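# Seat the L-shaped part flat in its pocket

## Task

Lay the L-shaped part flat so it rests fully down on the floor of the pocket whose shape matches it.

## Robot and tools

Robot: two UR-style arms, left_arm and right_arm, each with a 16-motor four-finger hand (index, middle, ring, thumb). The right arm has a right hand and the left arm a mirrored left hand. Base roots sit at about (+0.035, +0.396, +0.026) m for left_arm and (+0.046, -0.519, +0.026) m for right_arm. A camera stand stands behind them. Cameras: cam_high, cam_low, cam_left_wrist, cam_right_wrist, each 672x504.

Scene frame: the origin is at table-top height, halfway between the arms; +z is up, +x points out over the table, and left_arm is on the +y side. Reported hand positions (m), quaternions (wxyz) and velocities use this frame. They can be a few cm off, more so at long reach.

Hand point axes (right hand): +z runs along the straight fingers toward the tips, +x runs across the palm away from the thumb, and +y points out of the palm face (palm surface at y = -0.062 m). On the left hand, +x points toward the thumb. Straight fingertips end about 0.156 m past the hand point. A rigid mast sticks out near the wrist on the palm side and can collide with things.

The 48-number row (used by execute_actions and move): one flat list for both arms, every value in [-1, 1].
- Numbers 1-6: left_arm dx, dy, dz, rx, ry, rz. These are offsets from that arm's current Hand target, along the Hand target's own axes. 1.0 equals 0.6 m or 180 degrees. rx, ry, rz together form one rotation vector.
- Numbers 7-22: left hand goals, in this order: index_abd, index_mcp, index_pip, index_dip, middle_abd, middle_mcp, middle_pip, middle_dip, ring_abd, ring_mcp, ring_pip, ring_dip, thumb_cmc, thumb_axl, thumb_mcp, thumb_ipl. Each is an absolute hinge goal, scaled linearly between the hinge's two stops.
- Number 23: current_limit, mapping -1..+1 onto 0..550 mA (never below 11 mA). It also caps hinge speed.
- Number 24: speed. A motor's set-point moves at (speed+1)/2 of 8.5 rad/s. The defaults are +0.4 and -0.6.
- Numbers 25-48: the same 24 fields for right_arm and its hand.
Hinge ranges (degrees at +1 / -1; value for straight): _abd +60/-60 (0.00, moves away from the thumb); _mcp +128/-18 (-0.75); _pip +108/-29 (-0.58); _dip +117/-21 (-0.70); thumb_cmc +120/-20 (-0.71); thumb_axl +140/-27 (-0.68); thumb_mcp +109/-69 (-0.23); thumb_ipl +108/-77 (-0.17). Toward +1 the fingers curl toward the palm. A hand value of 0 is itself a goal, not 'leave alone'. To keep a hand as it is, send back its hand_goal, hand_current_limit and hand_speed. Pose zeros re-command the current Hand target.

execute_actions(actions, cameras): actions is a list of actions. Each action is up to 15 rows; one row is a 1/30 s control step and one action lasts 0.5 s. If an action has fewer rows, its last row is held. Every row in an action counts from the Hand target at that action's start, so sending the same offset again moves the arm further. An empty list returns camera images. cameras takes names, ["all"] or [].

move(target, speed, blend, stop_force, zero, blocking, cameras): target is one 48-number row, or a list of up to 15 rows. All rows are offsets from the same starting Hand targets, not from each other. Each hand point travels in a straight line, and the move is capped at 10 s. speed: m/s, 0.002-3.6, default 0.25; rotation runs up to twice that in rad/s. Give one value, or one per target. blend: a corner radius in m for lists; the default 0 stops at each corner. stop_force: 3-120 N, shared by both arms. An arm halts when its wrist sensor feels that much push against its motion, then backs off slightly, though some residual press remains. Do not rely on it for turning motions or light, loose objects. zero (default true) re-zeroes the force sensor before the move. blocking=false returns after 0.5 s and cannot be combined with stop_force. The result includes a 'move:' line with the outcome (done, off_target, moving, held, fault) and any limits (paced = pose clipped, held = steps withheld). Moves do not avoid obstacles or the other arm. Fast moves overshoot and hit harder.

wait(seconds 0-10): let the scene run. stop(): brake a running move. zoom_image(camera, region [x0,y0,x1,y1] in pixels, at most 504x504): enlarge part of the latest image from that camera. show_instructions(): show the reference images. zero_wrist_force(arm): tare that arm's sensor. read_manual(section): licence texts. finished_scene(scene): end the current scene, giving its number as shown at the end of results; this cannot be undone.

Results: each arm's end_effector_position, quaternion and velocities. Hand target is the last commanded pose, after the controller clips orientation to within 32 degrees of the measured one. Joint positions and torques are also given; torques include gravity. Per hand you get hand_goal, hand_measured, hand_current_ma and hand_state (moving, goal, blocked, overload). Wrist force and torque are in end-effector axes, plus the peak reading since last shown. Calls that ran actions also list step positions. A hand point often settles short of its Hand target. The next command re-requests it; if it is still short, send the missing distance as an offset.

Avoid:
- Faults: any joint torque limit (139 N m for shoulder and elbow joints, 26 N m for wrists), or about 150 N of external force, freezes that arm for 10 s. Arms are stiff, so a target even slightly past firm contact can trigger this.
- Arm-to-arm hits or presses.
- Paths passing close to an arm's own base.
- Motors at 495 mA or more for 5 s. They shut down; a HAND FAULT line cancels later motion calls in that reply.
- Overheating: at 85 °C the brakes lock. Watch for MOTOR HOT.
- Dropping parts, releasing a part while it still moves, slamming, and anything leaving the table, which fails the task. Loose objects may be nudged by outside pushes now and then.

Each tool is called after "Request:" as name(argument=value, ...), one argument or row to a line, values as JSON.

Reference images:

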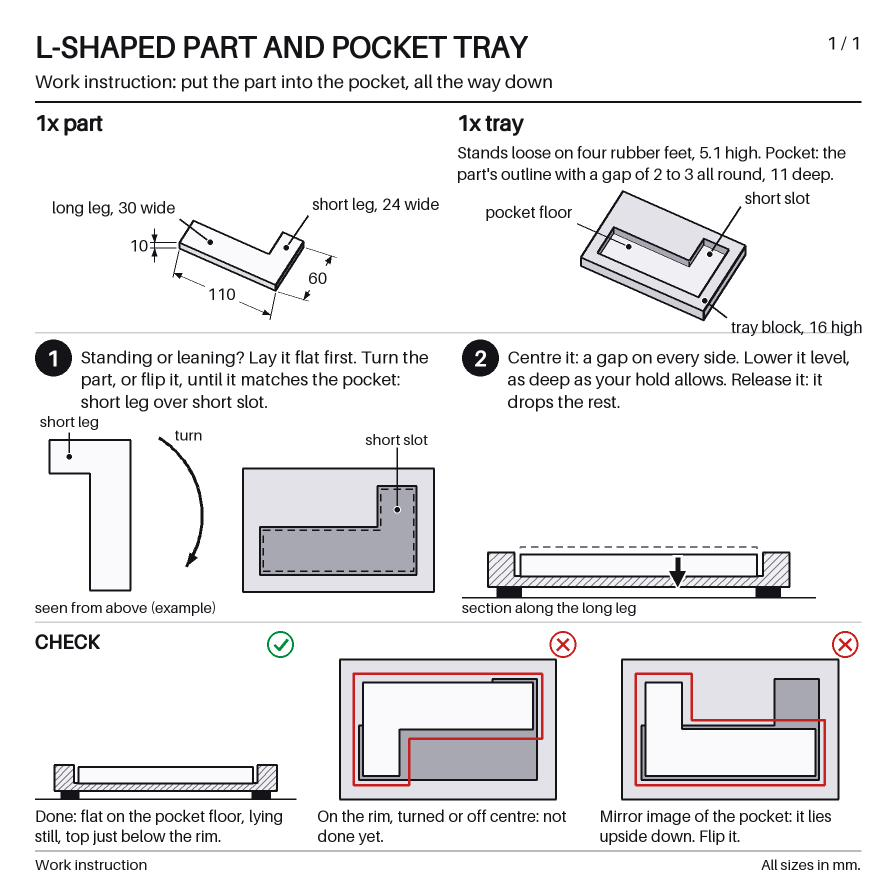

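## Session

Request:
execute_actions(
  actions=[],
)

Scene clock: 0.00 s.
left_arm: end_effector_position=(+0.6586, -0.0276, +0.3697) hand_goal=(+0.000, -0.754, -0.576, -0.696, +0.000, -0.754, -0.576, -0.696, +0.000, -0.754, -0.576, -0.696, -0.714, -0.678, -0.226, -0.168) hand_measured=(+0.000, -0.754, -0.576, -0.696, +0.000, -0.754, -0.576, -0.696, +0.000, -0.754, -0.576, -0.696, -0.714, -0.678, -0.226, -0.168) hand_current_ma=(+0, +0, +0, +0, +0, +0, +0, +0, +0, +0, +0, +0, +0, +0, +0, +0) hand_state=(goal, goal, goal, goal, goal, goal, goal, goal, goal, goal, goal, goal, goal, goal, goal, goal) hand_current_limit=0.40 hand_speed=-0.60 end_effector_quat_wxyz=(+0.478, +0.492, +0.708, +0.168) | right_arm: end_effector_position=(+0.4849, -0.4567, +0.1704) hand_goal=(+0.000, -0.754, -0.576, -0.696, +0.000, -0.754, -0.576, -0.696, +0.000, -0.754, -0.576, -0.696, -0.714, -0.678, -0.226, -0.168) hand_measured=(+0.000, -0.754, -0.576, -0.696, +0.000, -0.754, -0.576, -0.696, +0.000, -0.754, -0.576, -0.696, -0.714, -0.678, -0.226, -0.168) hand_current_ma=(+0, +0, +0, +0, +0, +0, +0, +0, +0, +0, +0, +0, +0, +0, +0, +0) hand_state=(goal, goal, goal, goal, goal, goal, goal, goal, goal, goal, goal, goal, goal, goal, goal, goal) hand_current_limit=0.40 hand_speed=-0.60 end_effector_quat_wxyz=(-0.131, +0.404, +0.905, -0.032)
Joint positions: left_arm=[2.538 -2.028 -1.716 0.069 1.864 -0.794] | right_arm=[-0.308 -1.679 2.139 -1.762 -1.601 -1.021]
Joint velocities: within noise
Joint torques (N m): no reading
Wrist force (N): no reading
Wrist torque (N m): no reading
Wrist force, peak (N): no reading
Hand target: left_arm +0.6586, -0.0276, +0.3697; +0.478, +0.492, +0.708, +0.168 | right_arm +0.4849, -0.4567, +0.1704; -0.131, +0.404, +0.905, -0.032

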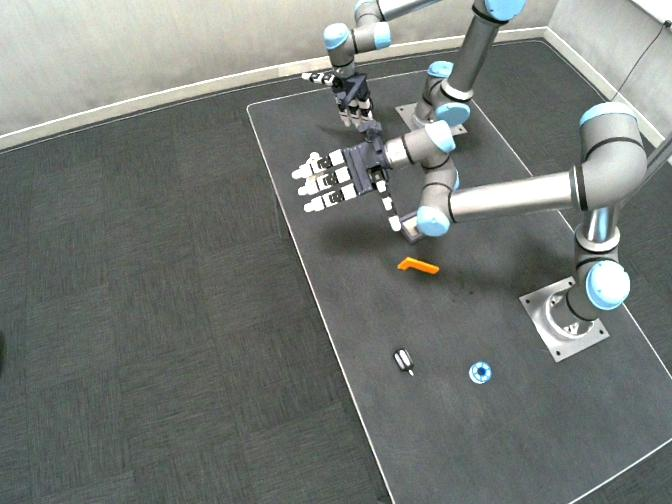

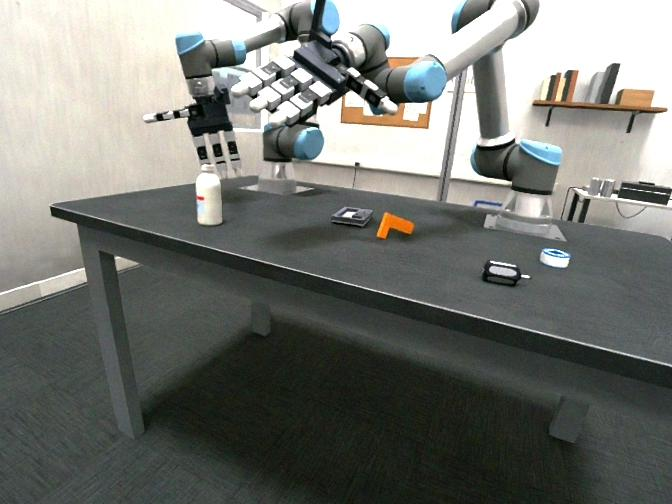

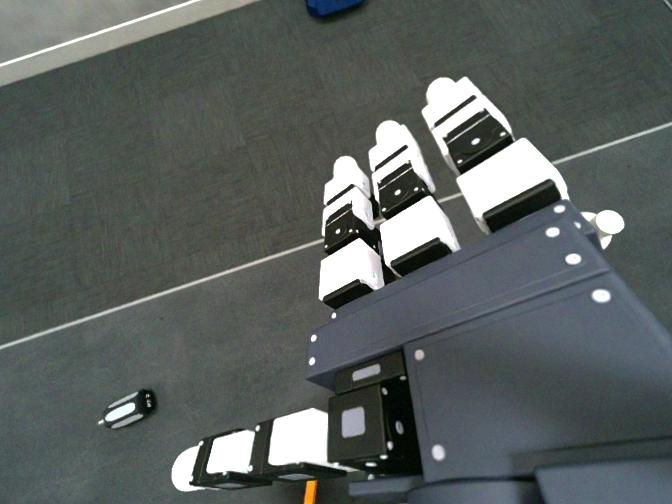

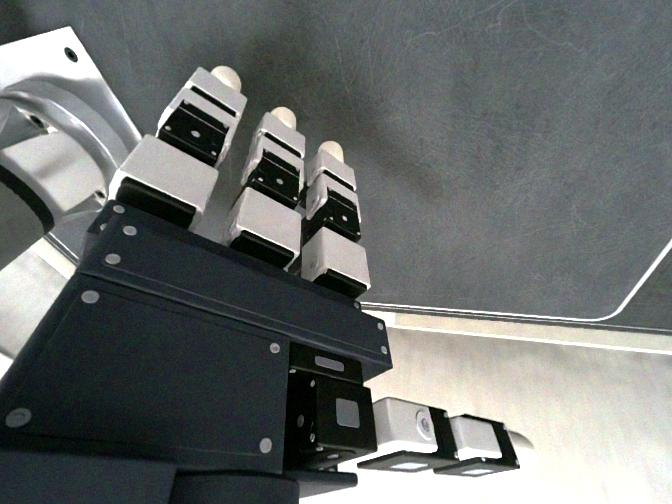

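Request:
zoom_image(
  camera="cam_high",
  region=[350, 170, 500, 300],
)

Request:
zoom_image(
  camera="cam_low",
  region=[300, 180, 460, 270],
)

Scaled by 3.360 from the camera's 672x504 image, which has a finer 960x720 frame.

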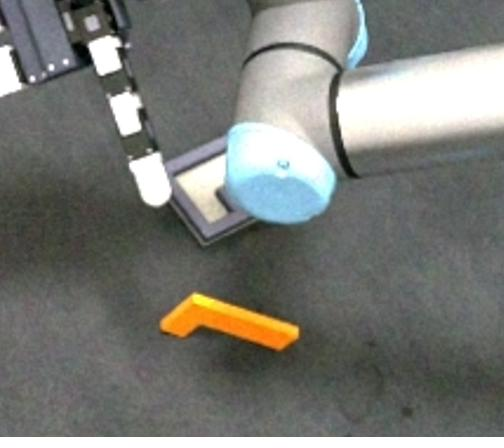

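Scaled by 3.150 from the camera's 672x504 image, which has a finer 960x720 frame.

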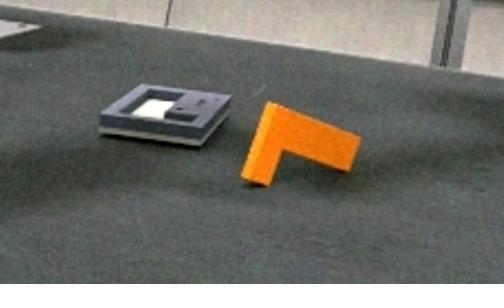

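Request:
move(
  target=[0.3528,-0.1022,0.0275,0.119,0.338,-0.348,0,-0.754,-0.576,-0.696,0,-0.754,-0.576,-0.696,0,-0.754,-0.576,-0.696,-0.714,-0.678,-0.226,-0.168,0.4,-0.6,0,0,0,0,0,0,0,-0.754,-0.576,-0.696,0,-0.754,-0.576,-0.696,0,-0.754,-0.576,-0.696,-0.714,-0.678,-0.226,-0.168,0.4,-0.6],
  cameras=["all"],
)

Scene clock: 414.77 s.
left_arm: end_effector_position=(+0.6269, +0.1219, +0.2100) hand_goal=(+0.000, -0.754, -0.576, -0.696, +0.000, -0.754, -0.576, -0.696, +0.000, -0.754, -0.576, -0.696, -0.714, -0.678, -0.226, -0.168) hand_measured=(+0.000, -0.756, -0.576, -0.696, +0.000, -0.754, -0.576, -0.696, +0.000, -0.754, -0.576, -0.696, -0.716, -0.678, -0.224, -0.168) hand_current_ma=(+0, -2, -1, +0, +0, -1, -1, +0, +0, -1, -1, +0, -4, +1, +5, +0) hand_state=(goal, goal, goal, goal, goal, goal, goal, goal, goal, goal, goal, goal, goal, goal, goal, goal) hand_current_limit=0.40 hand_speed=-0.60 end_effector_quat_wxyz=(-0.001, -0.001, +1.000, +0.000) | right_arm: end_effector_position=(+0.4849, -0.4567, +0.1704) hand_goal=(+0.000, -0.754, -0.576, -0.696, +0.000, -0.754, -0.576, -0.696, +0.000, -0.754, -0.576, -0.696, -0.714, -0.678, -0.226, -0.168) hand_measured=(+0.000, -0.754, -0.576, -0.696, +0.000, -0.754, -0.576, -0.696, +0.000, -0.754, -0.576, -0.696, -0.714, -0.678, -0.224, -0.168) hand_current_ma=(+0, +0, +0, +0, +0, +0, +0, +0, +0, +0, +0, +0, +0, +0, +0, +0) hand_state=(goal, goal, goal, goal, goal, goal, goal, goal, goal, goal, goal, goal, goal, goal, goal, goal) hand_current_limit=0.40 hand_speed=-0.60 end_effector_quat_wxyz=(-0.131, +0.404, +0.905, -0.032)
Joint positions: left_arm=[2.803 -2.124 -1.302 -1.287 1.57 -1.913] | right_arm=[-0.308 -1.679 2.139 -1.762 -1.601 -1.021]
Joint torques (N m): left_arm=[-2.22 57.57 14.08 4.06 1.49 0.92] | right_arm=[0.14 -18.52 -23.9 -2.1 -0.22 -0.09]
Wrist force (N): left_arm=[0.8 -0.1 -0.2] | right_arm=[0.0 0.1 0.0]
Wrist torque (N m): left_arm=[0.07 -0.05 -0.06] | right_arm=[0.02 0.00 0.01]
Wrist force, peak (N): left_arm=[1.0 -0.3 -0.1] | right_arm=[-0.2 0.2 0.2]
Hand target: left_arm +0.6269, +0.1219, +0.2100; -0.001, -0.001, +1.000, +0.000 | right_arm +0.4849, -0.4567, +0.1704; -0.131, +0.404, +0.905, -0.032
Off the commanded pose: left_arm 0.000 m, 0 deg | right_arm 0.000 m, 0 deg.
move: done

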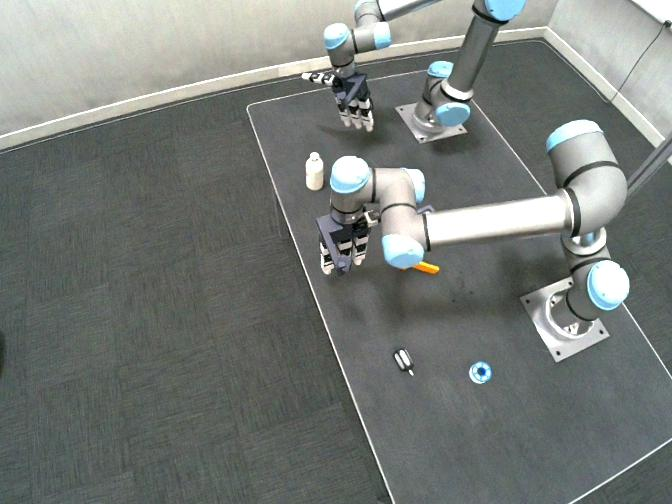

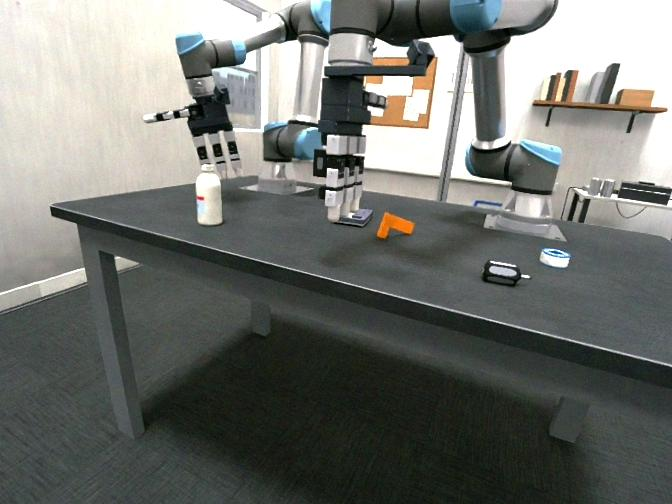

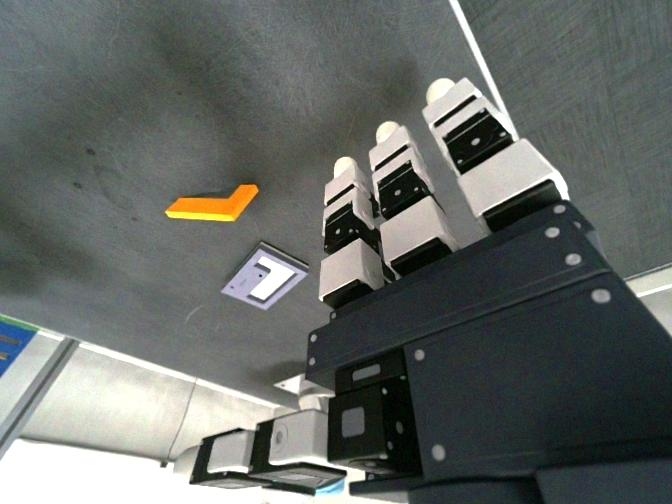

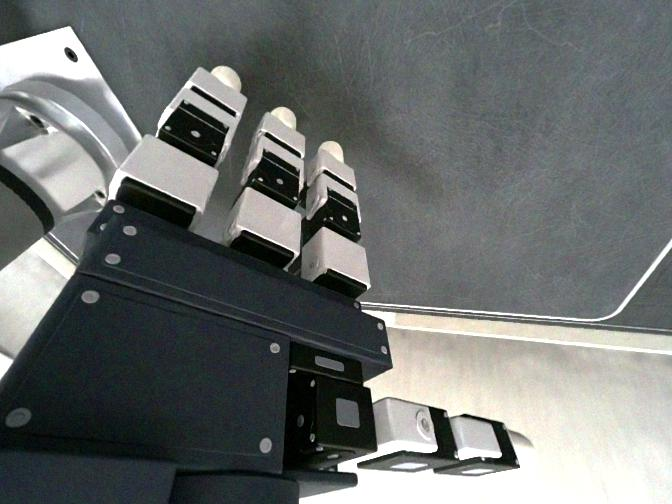

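Request:
zoom_image(
  camera="cam_left_wrist",
  region=[150, 160, 330, 330],
)

Scaled by 2.800 from the camera's 672x504 image, which has a finer 960x720 frame.

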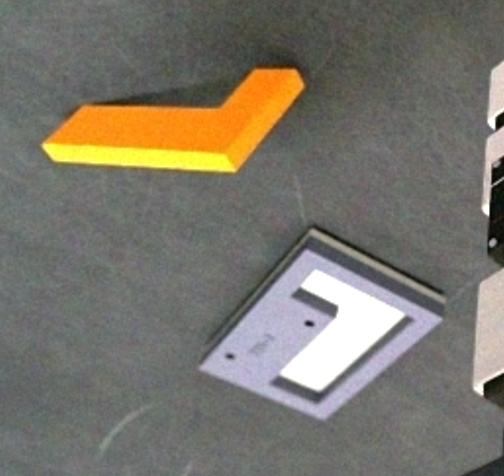

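Request:
move(
  target=[0,0,0,0,0,0,0,-0.754,-0.576,-0.696,0,-0.754,-0.576,-0.696,0,-0.754,-0.576,-0.696,-0.714,-0.678,-0.95,-0.168,0.4,-0.6,0.2612,-0.0125,-0.131,-0.108,0.057,0.884,0,-0.754,-0.576,-0.696,0,-0.754,-0.576,-0.696,0,-0.754,-0.576,-0.696,-0.714,-0.678,-0.226,-0.168,0.4,-0.6],
  speed=0.4,
  cameras=["cam_high","cam_left_wrist","cam_right_wrist"],
)

Scene clock: 680.50 s.
left_arm: end_effector_position=(+0.6269, +0.1219, +0.2100) hand_goal=(+0.000, -0.754, -0.576, -0.696, +0.000, -0.754, -0.576, -0.696, +0.000, -0.754, -0.576, -0.696, -0.714, -0.678, -0.950, -0.168) hand_measured=(+0.000, -0.756, -0.576, -0.696, +0.000, -0.754, -0.576, -0.696, +0.000, -0.754, -0.576, -0.696, -0.716, -0.678, -0.944, -0.168) hand_current_ma=(+0, -2, -1, +0, +0, -1, -1, +0, +0, -1, -1, +0, -4, +1, +16, +0) hand_state=(goal, goal, goal, goal, goal, goal, goal, goal, goal, goal, goal, goal, goal, goal, goal, goal) hand_current_limit=0.40 hand_speed=-0.60 end_effector_quat_wxyz=(-0.001, -0.001, +1.000, +0.000) | right_arm: end_effector_position=(+0.4000, -0.3496, +0.2804) hand_goal=(+0.000, -0.754, -0.576, -0.696, +0.000, -0.754, -0.576, -0.696, +0.000, -0.754, -0.576, -0.696, -0.714, -0.678, -0.226, -0.168) hand_measured=(+0.000, -0.754, -0.576, -0.696, +0.000, -0.754, -0.576, -0.696, +0.000, -0.754, -0.576, -0.696, -0.714, -0.678, -0.224, -0.168) hand_current_ma=(+0, +0, +0, +0, +0, +0, +0, +0, +0, +0, +0, +0, +0, +0, +0, +0) hand_state=(goal, goal, goal, goal, goal, goal, goal, goal, goal, goal, goal, goal, goal, goal, goal, goal) hand_current_limit=0.40 hand_speed=-0.60 end_effector_quat_wxyz=(+0.001, +0.969, -0.247, +0.000)
Joint positions: left_arm=[2.803 -2.124 -1.302 -1.287 1.57 -1.913] | right_arm=[0.216 -1.622 1.887 -1.836 -1.572 2.298]
Joint torques (N m): left_arm=[-2.38 56.13 13.48 2.75 -1.04 -0.97] | right_arm=[11.61 -33.89 -15.03 -3.96 1.53 -0.03]
Wrist force (N): left_arm=[0.7 -0.2 -0.2] | right_arm=[-0.2 0.3 0.0]
Wrist torque (N m): left_arm=[0.06 -0.03 -0.06] | right_arm=[0.00 0.01 0.03]
Wrist force, peak (N): left_arm=[1.0 -0.1 -0.3] | right_arm=[-0.8 0.0 0.1]
Hand target: left_arm +0.6269, +0.1219, +0.2100; -0.001, -0.001, +1.000, +0.000 | right_arm +0.4000, -0.3496, +0.2804; +0.001, +0.969, -0.247, +0.000
Off the commanded pose: left_arm 0.000 m, 0 deg | right_arm 0.000 m, 0 deg.
move: done
Images, in order (width x height): cam_high 672x504, cam_left_wrist 672x504, cam_right_wrist 672x504.

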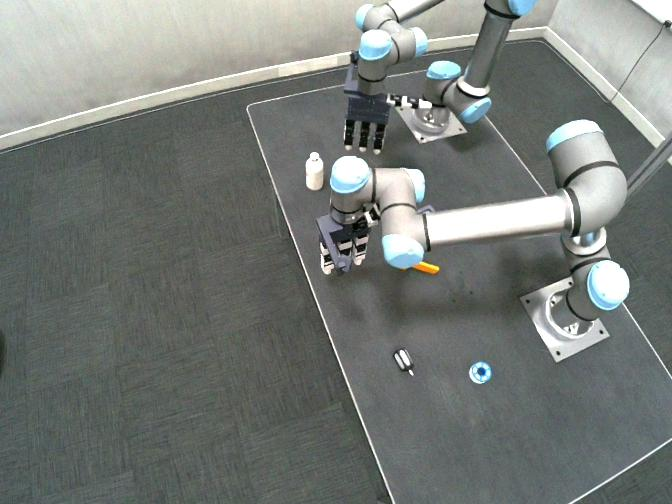

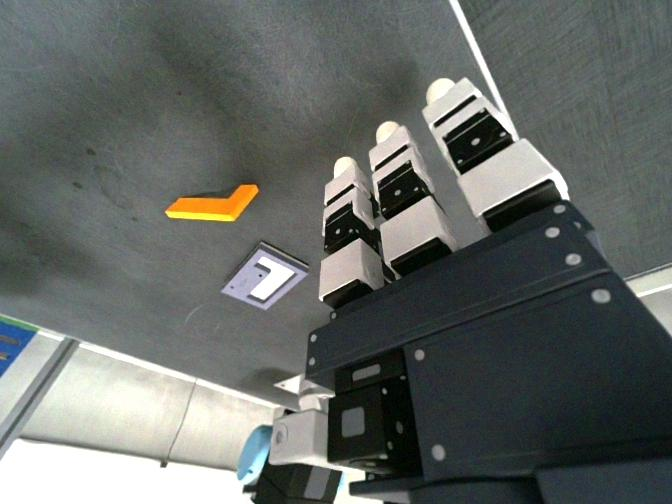

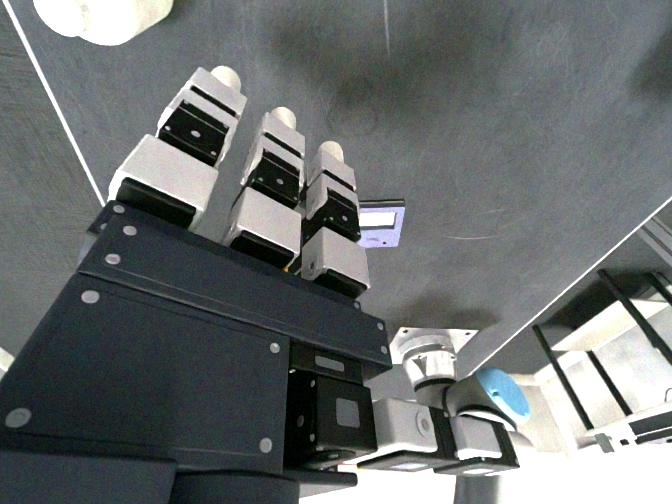

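Request:
move(
  target=[0,0,0,0,0,0,0,-0.754,-0.576,-0.696,0,-0.754,-0.576,-0.696,0,-0.754,-0.576,-0.696,-0.714,-0.678,-0.95,-0.168,0.4,-0.6,-0.3233,-0.5008,0.1833,0.3889,0,0,0,-0.342,0.299,-0.696,0,-0.342,0.299,-0.696,0,-1,-0.576,-0.696,0.671,-0.678,0,-0.168,0.4,-0.6],
  speed=0.3,
  cameras=["all"],
)

Scene clock: 698.57 s.
left_arm: end_effector_position=(+0.6269, +0.1219, +0.2100) hand_goal=(+0.000, -0.754, -0.576, -0.696, +0.000, -0.754, -0.576, -0.696, +0.000, -0.754, -0.576, -0.696, -0.714, -0.678, -0.950, -0.168) hand_measured=(+0.000, -0.756, -0.576, -0.696, +0.000, -0.754, -0.576, -0.696, +0.000, -0.754, -0.576, -0.696, -0.716, -0.678, -0.944, -0.168) hand_current_ma=(+0, -2, -1, +0, +0, -1, -1, +0, +0, -1, -1, +0, -4, +1, +16, +0) hand_state=(goal, goal, goal, goal, goal, goal, goal, goal, goal, goal, goal, goal, goal, goal, goal, goal) hand_current_limit=0.40 hand_speed=-0.60 end_effector_quat_wxyz=(-0.001, -0.001, +1.000, +0.000) | right_arm: end_effector_position=(+0.3735, +0.0070, +0.1701) hand_goal=(+0.000, -0.342, +0.298, -0.696, +0.000, -0.342, +0.298, -0.696, +0.000, -1.000, -0.576, -0.696, +0.670, -0.678, +0.000, -0.168) hand_measured=(+0.000, -0.340, +0.294, -0.696, +0.000, -0.340, +0.294, -0.696, +0.000, -0.988, -0.576, -0.696, +0.666, -0.678, +0.002, -0.168) hand_current_ma=(+0, +0, -1, +0, +0, +1, -1, +0, +0, +6, +0, +0, -1, +0, +0, +0) hand_state=(goal, goal, goal, goal, goal, goal, goal, goal, goal, goal, goal, goal, goal, goal, goal, goal) hand_current_limit=0.40 hand_speed=-0.60 end_effector_quat_wxyz=(-0.555, +0.794, -0.202, +0.142)
Joint positions: left_arm=[2.803 -2.124 -1.302 -1.287 1.57 -1.913] | right_arm=[0.614 -1.138 2.176 -3.796 -1.155 2.979]
Joint torques (N m): left_arm=[-2.12 56.72 14.58 4.63 -0.5 -0.51] | right_arm=[-5.63 -27.51 -2.57 -3.99 1.72 -1.62]
Wrist force (N): left_arm=[0.7 -0.2 -0.4] | right_arm=[-0.6 0.3 -0.9]
Wrist torque (N m): left_arm=[0.07 -0.03 -0.06] | right_arm=[-0.01 0.07 0.05]
Wrist force, peak (N): left_arm=[1.0 -0.2 -0.4] | right_arm=[-1.4 0.8 -0.1]
Hand target: left_arm +0.6269, +0.1219, +0.2100; -0.001, -0.001, +1.000, +0.000 | right_arm +0.3735, +0.0069, +0.1700; -0.555, +0.794, -0.202, +0.142
Off the commanded pose: left_arm 0.000 m, 0 deg | right_arm 0.000 m, 0 deg.
move: done

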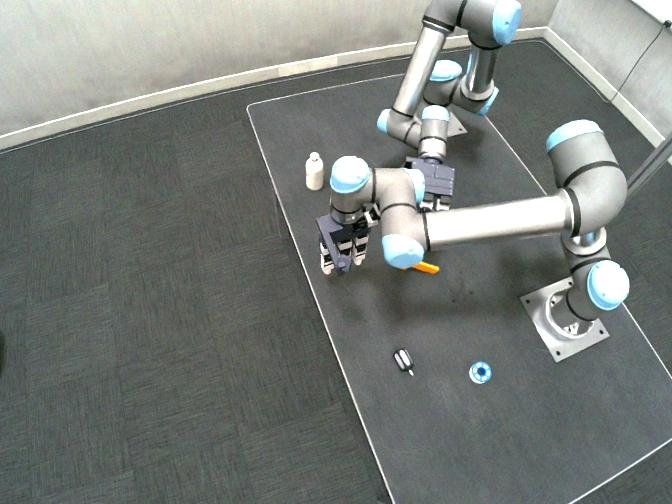

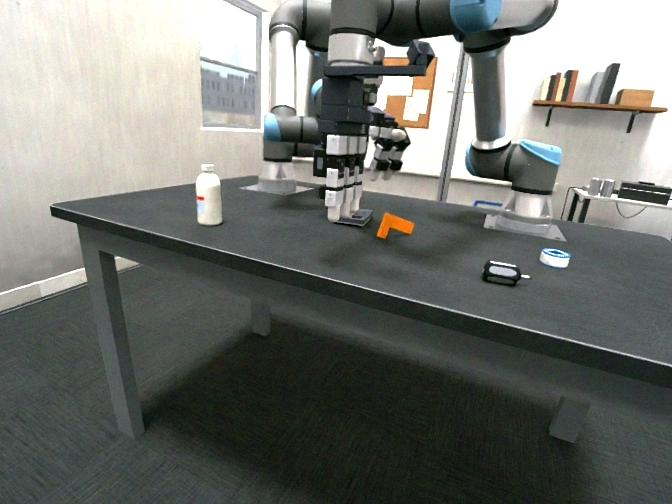

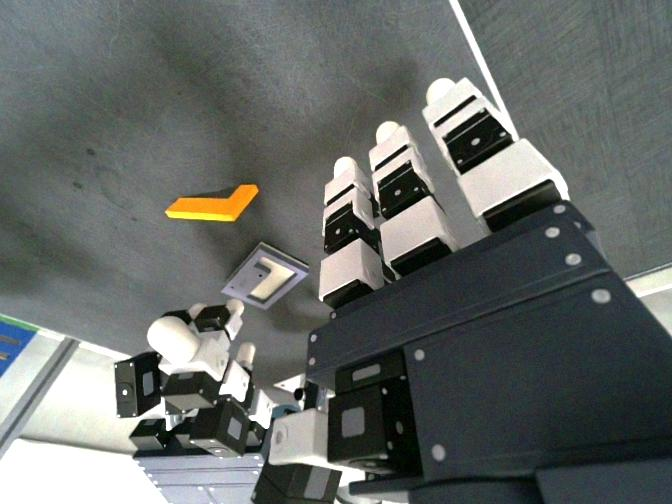

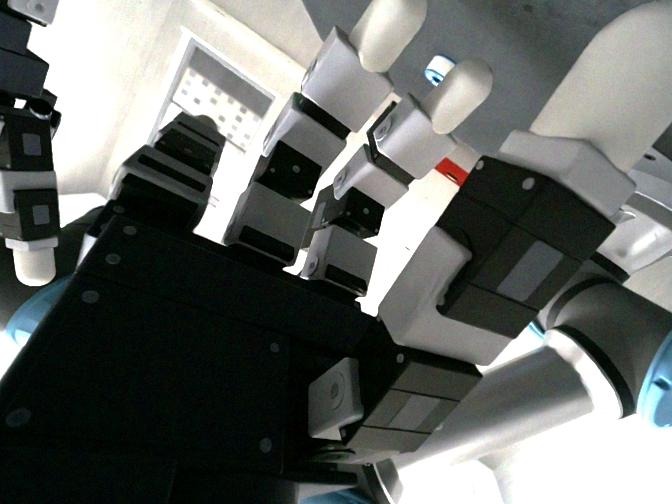

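Request:
zoom_image(
  camera="cam_left_wrist",
  region=[100, 230, 320, 480],
)

Scaled by 2.016 from the camera's 672x504 image, which has a finer 960x720 frame.

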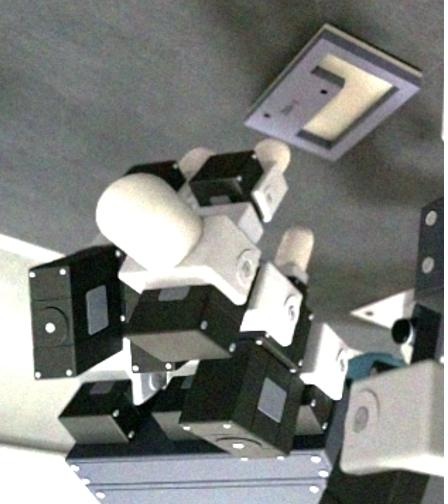

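Request:
move(
  target=[0,0,0,0,0,0,0,-0.754,-0.576,-0.696,0,-0.754,-0.576,-0.696,0,-0.754,-0.576,-0.696,-0.714,-0.678,-0.95,-0.168,0.4,-0.6,0,-0.0536,0.1473,0,0,0,0,-0.342,0.299,-0.696,0,-0.342,0.299,-0.696,0,-1,0.883,0.754,0.671,-0.678,0,-0.168,0.4,-0.6],
  speed=0.15,
  cameras=["cam_high","cam_low","cam_left_wrist"],
)

Scene clock: 762.43 s.
left_arm: end_effector_position=(+0.6269, +0.1219, +0.2100) hand_goal=(+0.000, -0.754, -0.576, -0.696, +0.000, -0.754, -0.576, -0.696, +0.000, -0.754, -0.576, -0.696, -0.714, -0.678, -0.950, -0.168) hand_measured=(+0.000, -0.756, -0.576, -0.696, +0.000, -0.754, -0.576, -0.696, +0.000, -0.754, -0.576, -0.696, -0.716, -0.678, -0.944, -0.168) hand_current_ma=(+0, -2, -1, +0, +0, -1, -1, +0, +0, -1, -1, +0, -4, +1, +16, +0) hand_state=(goal, goal, goal, goal, goal, goal, goal, goal, goal, goal, goal, goal, goal, goal, goal, goal) hand_current_limit=0.40 hand_speed=-0.60 end_effector_quat_wxyz=(-0.001, -0.001, +1.000, +0.000) | right_arm: end_effector_position=(+0.4184, +0.0895, +0.1698) hand_goal=(+0.000, -0.342, +0.298, -0.696, +0.000, -0.342, +0.298, -0.696, +0.000, -1.000, +0.882, +0.754, +0.670, -0.678, +0.000, -0.168) hand_measured=(+0.000, -0.338, +0.294, -0.696, +0.000, -0.338, +0.294, -0.696, +0.000, -0.988, +0.878, +0.750, +0.666, -0.678, +0.002, -0.168) hand_current_ma=(+0, +1, -1, +0, +0, +1, -1, +0, +0, +6, -1, -1, -1, +0, +0, +0) hand_state=(goal, goal, goal, goal, goal, goal, goal, goal, goal, goal, goal, goal, goal, goal, goal, goal) hand_current_limit=0.40 hand_speed=-0.60 end_effector_quat_wxyz=(-0.555, +0.794, -0.202, +0.142)
Joint positions: left_arm=[2.803 -2.124 -1.302 -1.287 1.57 -1.913] | right_arm=[0.693 -0.99 1.894 -3.673 -1.229 3.01]
Joint torques (N m): left_arm=[-1.42 56.57 14.59 4.55 -0.21 -0.11] | right_arm=[-7.07 -54.15 -24.2 -1.84 1.61 -3.2]
Wrist force (N): left_arm=[0.6 -0.2 -0.4] | right_arm=[-0.6 0.1 -0.8]
Wrist torque (N m): left_arm=[0.07 -0.02 -0.07] | right_arm=[-0.02 0.09 -0.06]
Wrist force, peak (N): left_arm=[1.0 -0.1 -0.3] | right_arm=[-0.6 0.8 -2.3]
Hand target: left_arm +0.6269, +0.1219, +0.2100; -0.001, -0.001, +1.000, +0.000 | right_arm +0.4185, +0.0895, +0.1699; -0.555, +0.794, -0.202, +0.142
Off the commanded pose: left_arm 0.000 m, 0 deg | right_arm 0.000 m, 0 deg.
move: done
Images, in order (width x height): cam_high 672x504, cam_low 672x504, cam_left_wrist 672x504.

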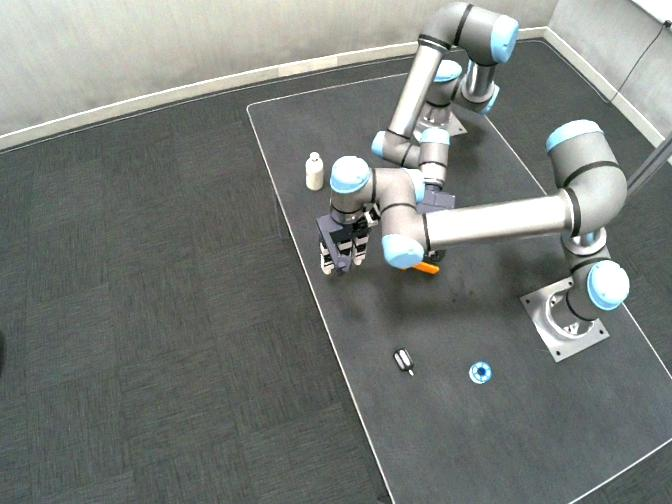

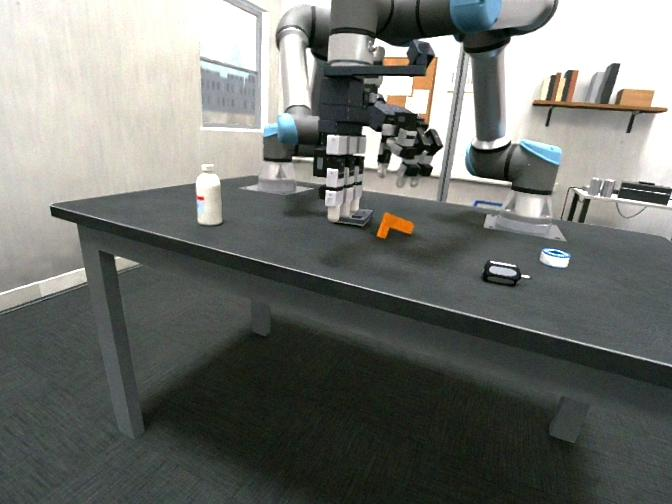

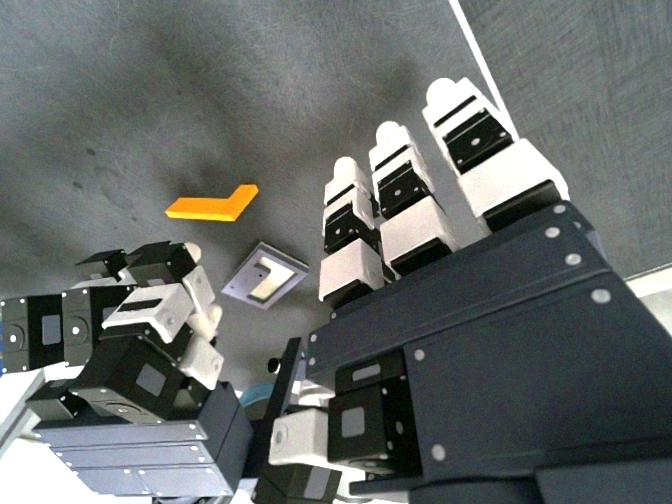

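Request:
move(
  target=[0,0,0,0,0,0,0,-0.754,-0.576,-0.696,0,-0.754,-0.576,-0.696,0,-0.754,-0.576,-0.696,-0.714,-0.678,-0.95,-0.168,0.4,-0.6,0,0.0971,0.0353,0,0,0,0,-0.342,0.299,-0.696,0,-0.342,0.299,-0.696,0,-1,0.883,0.754,0.671,-0.678,0,-0.168,0.4,-0.6],
  speed=0.1,
  cameras=["cam_low","cam_left_wrist"],
)

Request:
zoom_image(
  camera="cam_left_wrist",
  region=[60, 120, 320, 380],
)

Request:
zoom_image(
  camera="cam_low",
  region=[320, 120, 460, 260],
)

Scene clock: 772.73 s.
left_arm: end_effector_position=(+0.6269, +0.1219, +0.2100) hand_goal=(+0.000, -0.754, -0.576, -0.696, +0.000, -0.754, -0.576, -0.696, +0.000, -0.754, -0.576, -0.696, -0.714, -0.678, -0.950, -0.168) hand_measured=(+0.000, -0.756, -0.576, -0.696, +0.000, -0.754, -0.576, -0.696, +0.000, -0.754, -0.576, -0.696, -0.716, -0.678, -0.944, -0.168) hand_current_ma=(+0, -2, -1, +0, +0, -1, -1, +0, +0, -1, -1, +0, -4, +1, +16, +0) hand_state=(goal, goal, goal, goal, goal, goal, goal, goal, goal, goal, goal, goal, goal, goal, goal, goal) hand_current_limit=0.40 hand_speed=-0.60 end_effector_quat_wxyz=(-0.001, -0.001, +1.000, +0.000) | right_arm: end_effector_position=(+0.4185, +0.0894, +0.1078) hand_goal=(+0.000, -0.342, +0.298, -0.696, +0.000, -0.342, +0.298, -0.696, +0.000, -1.000, +0.882, +0.754, +0.670, -0.678, +0.000, -0.168) hand_measured=(+0.000, -0.338, +0.294, -0.696, +0.000, -0.338, +0.294, -0.696, +0.000, -0.988, +0.878, +0.750, +0.666, -0.678, +0.002, -0.168) hand_current_ma=(+0, +1, -1, +0, +0, +1, -1, +0, +0, +6, -1, -1, -1, +0, +0, +0) hand_state=(goal, goal, goal, goal, goal, goal, goal, goal, goal, goal, goal, goal, goal, goal, goal, goal) hand_current_limit=0.40 hand_speed=-0.60 end_effector_quat_wxyz=(-0.555, +0.794, -0.202, +0.142)
Joint positions: left_arm=[2.803 -2.124 -1.302 -1.287 1.57 -1.913] | right_arm=[0.693 -0.863 1.901 -3.806 -1.229 3.01]
Joint torques (N m): left_arm=[-1.3 55.89 15.12 4.54 0.18 0.05] | right_arm=[-5.16 -56.56 -25.98 -1.33 1.56 0.04]
Wrist force (N): left_arm=[0.6 -0.1 -0.2] | right_arm=[-0.3 0.4 -1.0]
Wrist torque (N m): left_arm=[0.07 -0.01 -0.07] | right_arm=[0.01 0.06 0.00]
Wrist force, peak (N): left_arm=[0.9 -0.1 -0.5] | right_arm=[-0.4 1.7 -0.6]
Hand target: left_arm +0.6269, +0.1219, +0.2100; -0.001, -0.001, +1.000, +0.000 | right_arm +0.4185, +0.0894, +0.1079; -0.555, +0.794, -0.202, +0.142
Off the commanded pose: left_arm 0.000 m, 0 deg | right_arm 0.000 m, 0 deg.
move: done
Images, in order (width x height): cam_low 672x504, cam_left_wrist 672x504.

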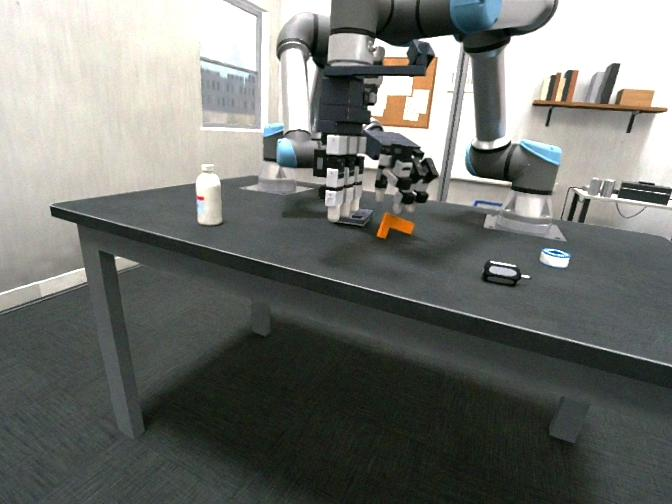

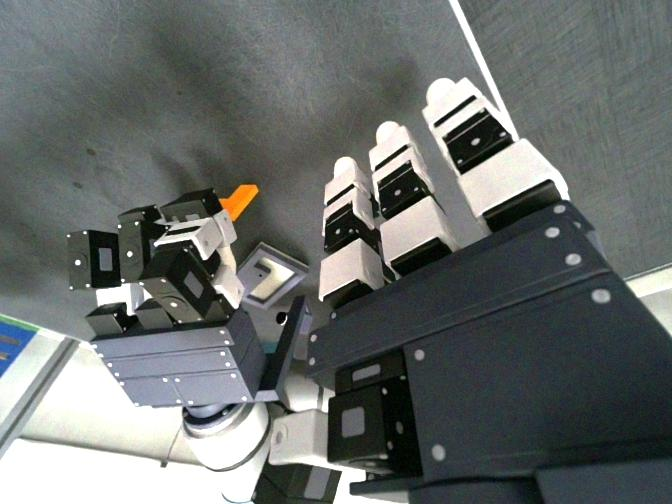

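Scaled by 1.938 from the camera's 672x504 image, which has a finer 960x720 frame.

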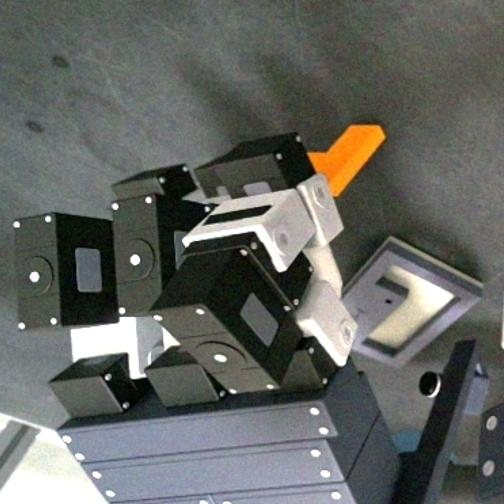

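Scaled by 3.600 from the camera's 672x504 image, which has a finer 960x720 frame.

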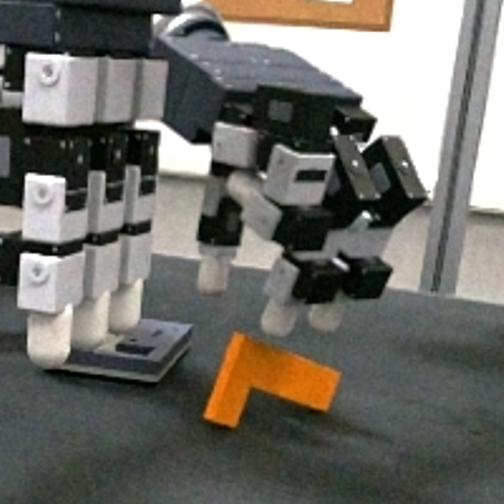

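Request:
move(
  target=[0,0,0,0,0,0,0,-0.754,-0.576,-0.696,0,-0.754,-0.576,-0.696,0,-0.754,-0.576,-0.696,-0.714,-0.678,-0.95,-0.168,0.4,-0.6,0,0.0548,0.01995,0,0,0,0,-0.342,0.299,-0.696,0,-0.342,0.299,-0.696,0,-1,0.883,0.754,0.671,-0.678,0,-0.168,0.4,-0.6],
  speed=0.05,
  stop_force=4,
  cameras=["cam_low","cam_left_wrist"],
)

Request:
zoom_image(
  camera="cam_left_wrist",
  region=[80, 120, 300, 340],
)

Request:
zoom_image(
  camera="cam_low",
  region=[340, 160, 450, 260],
)

Scene clock: 783.97 s.
left_arm: end_effector_position=(+0.6269, +0.1219, +0.2100) hand_goal=(+0.000, -0.754, -0.576, -0.696, +0.000, -0.754, -0.576, -0.696, +0.000, -0.754, -0.576, -0.696, -0.714, -0.678, -0.950, -0.168) hand_measured=(+0.000, -0.756, -0.576, -0.696, +0.000, -0.754, -0.576, -0.696, +0.000, -0.754, -0.576, -0.696, -0.716, -0.678, -0.944, -0.168) hand_current_ma=(+0, -2, -1, +0, +0, -1, -1, +0, +0, -1, -1, +0, -4, +1, +16, +0) hand_state=(goal, goal, goal, goal, goal, goal, goal, goal, goal, goal, goal, goal, goal, goal, goal, goal) hand_current_limit=0.40 hand_speed=-0.60 end_effector_quat_wxyz=(-0.001, -0.001, +1.000, +0.000) | right_arm: end_effector_position=(+0.4185, +0.0894, +0.0729) hand_goal=(+0.000, -0.342, +0.298, -0.696, +0.000, -0.342, +0.298, -0.696, +0.000, -1.000, +0.882, +0.754, +0.670, -0.678, +0.000, -0.168) hand_measured=(+0.000, -0.338, +0.294, -0.696, +0.000, -0.338, +0.294, -0.696, +0.000, -0.988, +0.878, +0.750, +0.666, -0.678, +0.002, -0.168) hand_current_ma=(+0, +1, -1, +0, +0, +1, -1, +0, +0, +6, -1, -1, -1, +0, +0, +0) hand_state=(goal, goal, goal, goal, goal, goal, goal, goal, goal, goal, goal, goal, goal, goal, goal, goal) hand_current_limit=0.40 hand_speed=-0.60 end_effector_quat_wxyz=(-0.555, +0.794, -0.202, +0.142)
Joint positions: left_arm=[2.803 -2.124 -1.302 -1.287 1.57 -1.913] | right_arm=[0.693 -0.787 1.894 -3.876 -1.229 3.01]
Joint torques (N m): left_arm=[-1.25 55.74 15.12 4.64 0.7 0.31] | right_arm=[-8.14 -57.57 -4.26 -1.65 1.48 -2.7]
Wrist force (N): left_arm=[0.8 -0.2 -0.3] | right_arm=[-0.5 0.1 -0.8]
Wrist torque (N m): left_arm=[0.08 -0.04 -0.05] | right_arm=[-0.02 0.07 -0.02]
Wrist force, peak (N): left_arm=[0.9 -0.3 -0.3] | right_arm=[-0.6 0.5 -1.0]
Hand target: left_arm +0.6269, +0.1219, +0.2100; -0.001, -0.001, +1.000, +0.000 | right_arm +0.4185, +0.0894, +0.0729; -0.555, +0.794, -0.202, +0.142
Off the commanded pose: left_arm 0.000 m, 0 deg | right_arm 0.000 m, 0 deg.
move: done
Images, in order (width x height): cam_low 672x504, cam_left_wrist 672x504.

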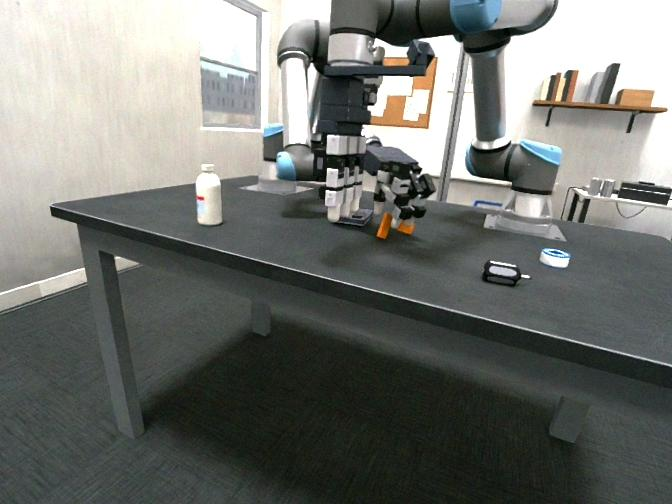

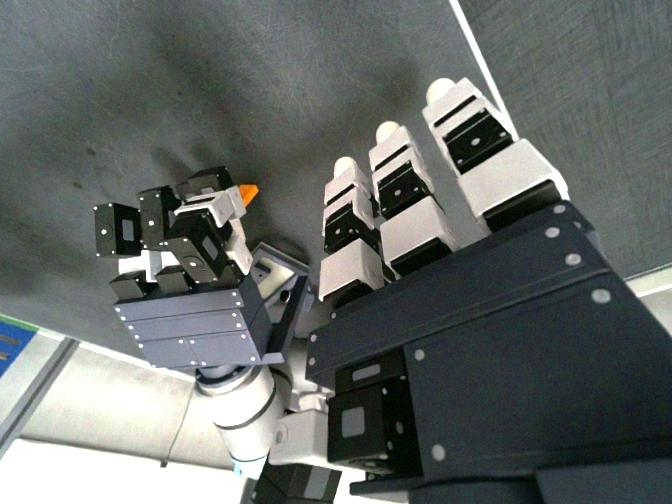

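Scaled by 2.291 from the camera's 672x504 image, which has a finer 960x720 frame.

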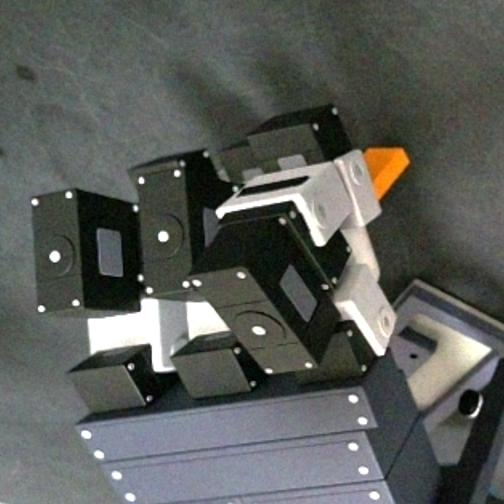

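Scaled by 4.582 from the camera's 672x504 image, which has a finer 960x720 frame.

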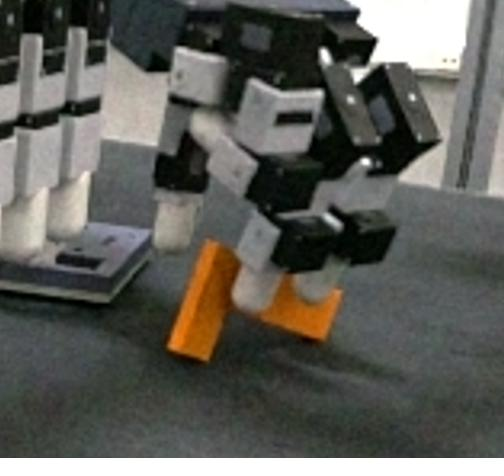

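Request:
move(
  target=[
    [0,0,0,0,0,0,0,-0.754,-0.576,-0.696,0,-0.754,-0.576,-0.696,0,-0.754,-0.576,-0.696,-0.714,-0.678,-0.95,-0.168,0.4,-0.6,0,0.0235,0.00855,0,0,0,0,-0.342,0.299,-0.696,0,-0.342,0.299,-0.696,0,-1,0.883,0.754,0.671,-0.678,0,-0.168,0.4,-0.6],
    [0,0,0,0,0,0,0,-0.754,-0.576,-0.696,0,-0.754,-0.576,-0.696,0,-0.754,-0.576,-0.696,-0.714,-0.678,-0.95,-0.168,0.4,-0.6,0,0.03205,-0.01495,0,0,0,0,-0.342,0.299,-0.696,0,-0.342,0.299,-0.696,0,-1,0.883,0.754,0.671,-0.678,0,-0.168,0.4,-0.6],
  ],
  speed=0.04,
  cameras=["cam_low","cam_left_wrist"],
)

Request:
zoom_image(
  camera="cam_low",
  region=[340, 160, 450, 260],
)

Scene clock: 803.17 s.
left_arm: end_effector_position=(+0.6269, +0.1219, +0.2100) hand_goal=(+0.000, -0.754, -0.576, -0.696, +0.000, -0.754, -0.576, -0.696, +0.000, -0.754, -0.576, -0.696, -0.714, -0.678, -0.950, -0.168) hand_measured=(+0.000, -0.756, -0.576, -0.696, +0.000, -0.754, -0.576, -0.696, +0.000, -0.754, -0.576, -0.696, -0.716, -0.678, -0.944, -0.168) hand_current_ma=(+0, -2, -1, +0, +0, -1, -1, +0, +0, -1, -1, +0, -4, +1, +16, +0) hand_state=(goal, goal, goal, goal, goal, goal, goal, goal, goal, goal, goal, goal, goal, goal, goal, goal) hand_current_limit=0.40 hand_speed=-0.60 end_effector_quat_wxyz=(-0.001, -0.001, +1.000, +0.000) | right_arm: end_effector_position=(+0.4114, +0.0761, +0.0580) hand_goal=(+0.000, -0.342, +0.298, -0.696, +0.000, -0.342, +0.298, -0.696, +0.000, -1.000, +0.882, +0.754, +0.670, -0.678, +0.000, -0.168) hand_measured=(+0.000, -0.338, +0.294, -0.696, +0.000, -0.338, +0.294, -0.696, +0.000, -0.988, +0.878, +0.750, +0.666, -0.678, +0.002, -0.168) hand_current_ma=(+0, +1, -1, +0, +0, +1, -1, +0, +0, +6, -1, -1, -1, +0, +0, +0) hand_state=(goal, goal, goal, goal, goal, goal, goal, goal, goal, goal, goal, goal, goal, goal, goal, goal) hand_current_limit=0.40 hand_speed=-0.60 end_effector_quat_wxyz=(-0.555, +0.794, -0.202, +0.142) end_effector_velocity=(+0.001, +0.001, +0.000) end_effector_angular_velocity=(+0.000, +0.001, +0.000)
Joint positions: left_arm=[2.803 -2.124 -1.302 -1.287 1.57 -1.913] | right_arm=[0.682 -0.77 1.935 -3.933 -1.219 3.006]
Joint velocities: left_arm=[within noise] | right_arm=[0 0.001 -0.005 0.004 0 0.001]
Joint torques (N m): left_arm=[-1.44 55.63 15.44 4.6 1.14 0.83] | right_arm=[10.05 -34.24 -24.22 -1.27 -0.56 -1.91]
Wrist force (N): left_arm=[0.7 0.0 -0.2] | right_arm=[-0.5 0.1 -0.7]
Wrist torque (N m): left_arm=[0.08 -0.02 -0.07] | right_arm=[-0.04 0.07 0.07]
Wrist force, peak (N): left_arm=[1.0 -0.2 -0.3] | right_arm=[-0.5 0.4 -1.3]
Hand target: left_arm +0.6269, +0.1219, +0.2100; -0.001, -0.001, +1.000, +0.000 | right_arm +0.4113, +0.0762, +0.0579; -0.555, +0.794, -0.202, +0.142
Off the commanded pose: left_arm 0.000 m, 0 deg | right_arm 0.000 m, 0 deg.
move: done
Images, in order (width x height): cam_low 672x504, cam_left_wrist 672x504.

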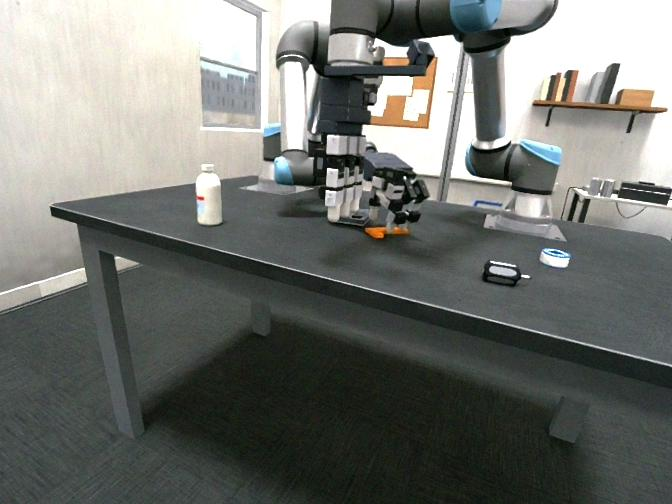

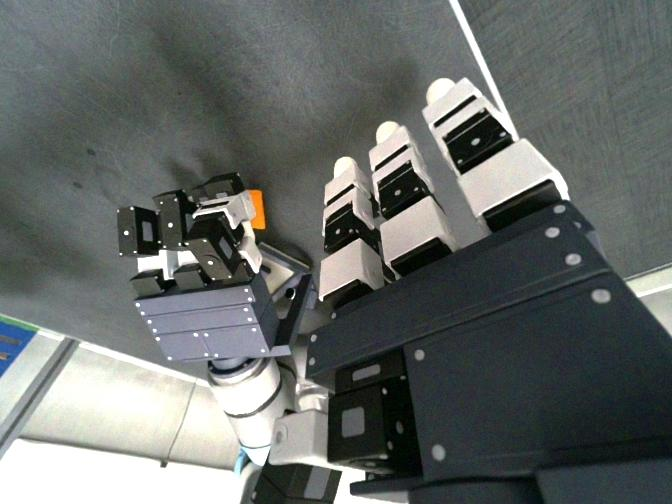

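Scaled by 4.582 from the camera's 672x504 image, which has a finer 960x720 frame.

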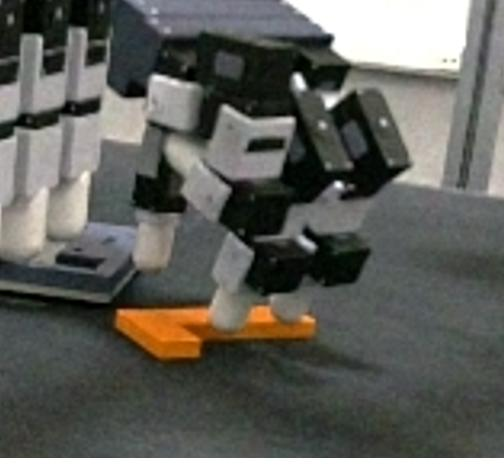

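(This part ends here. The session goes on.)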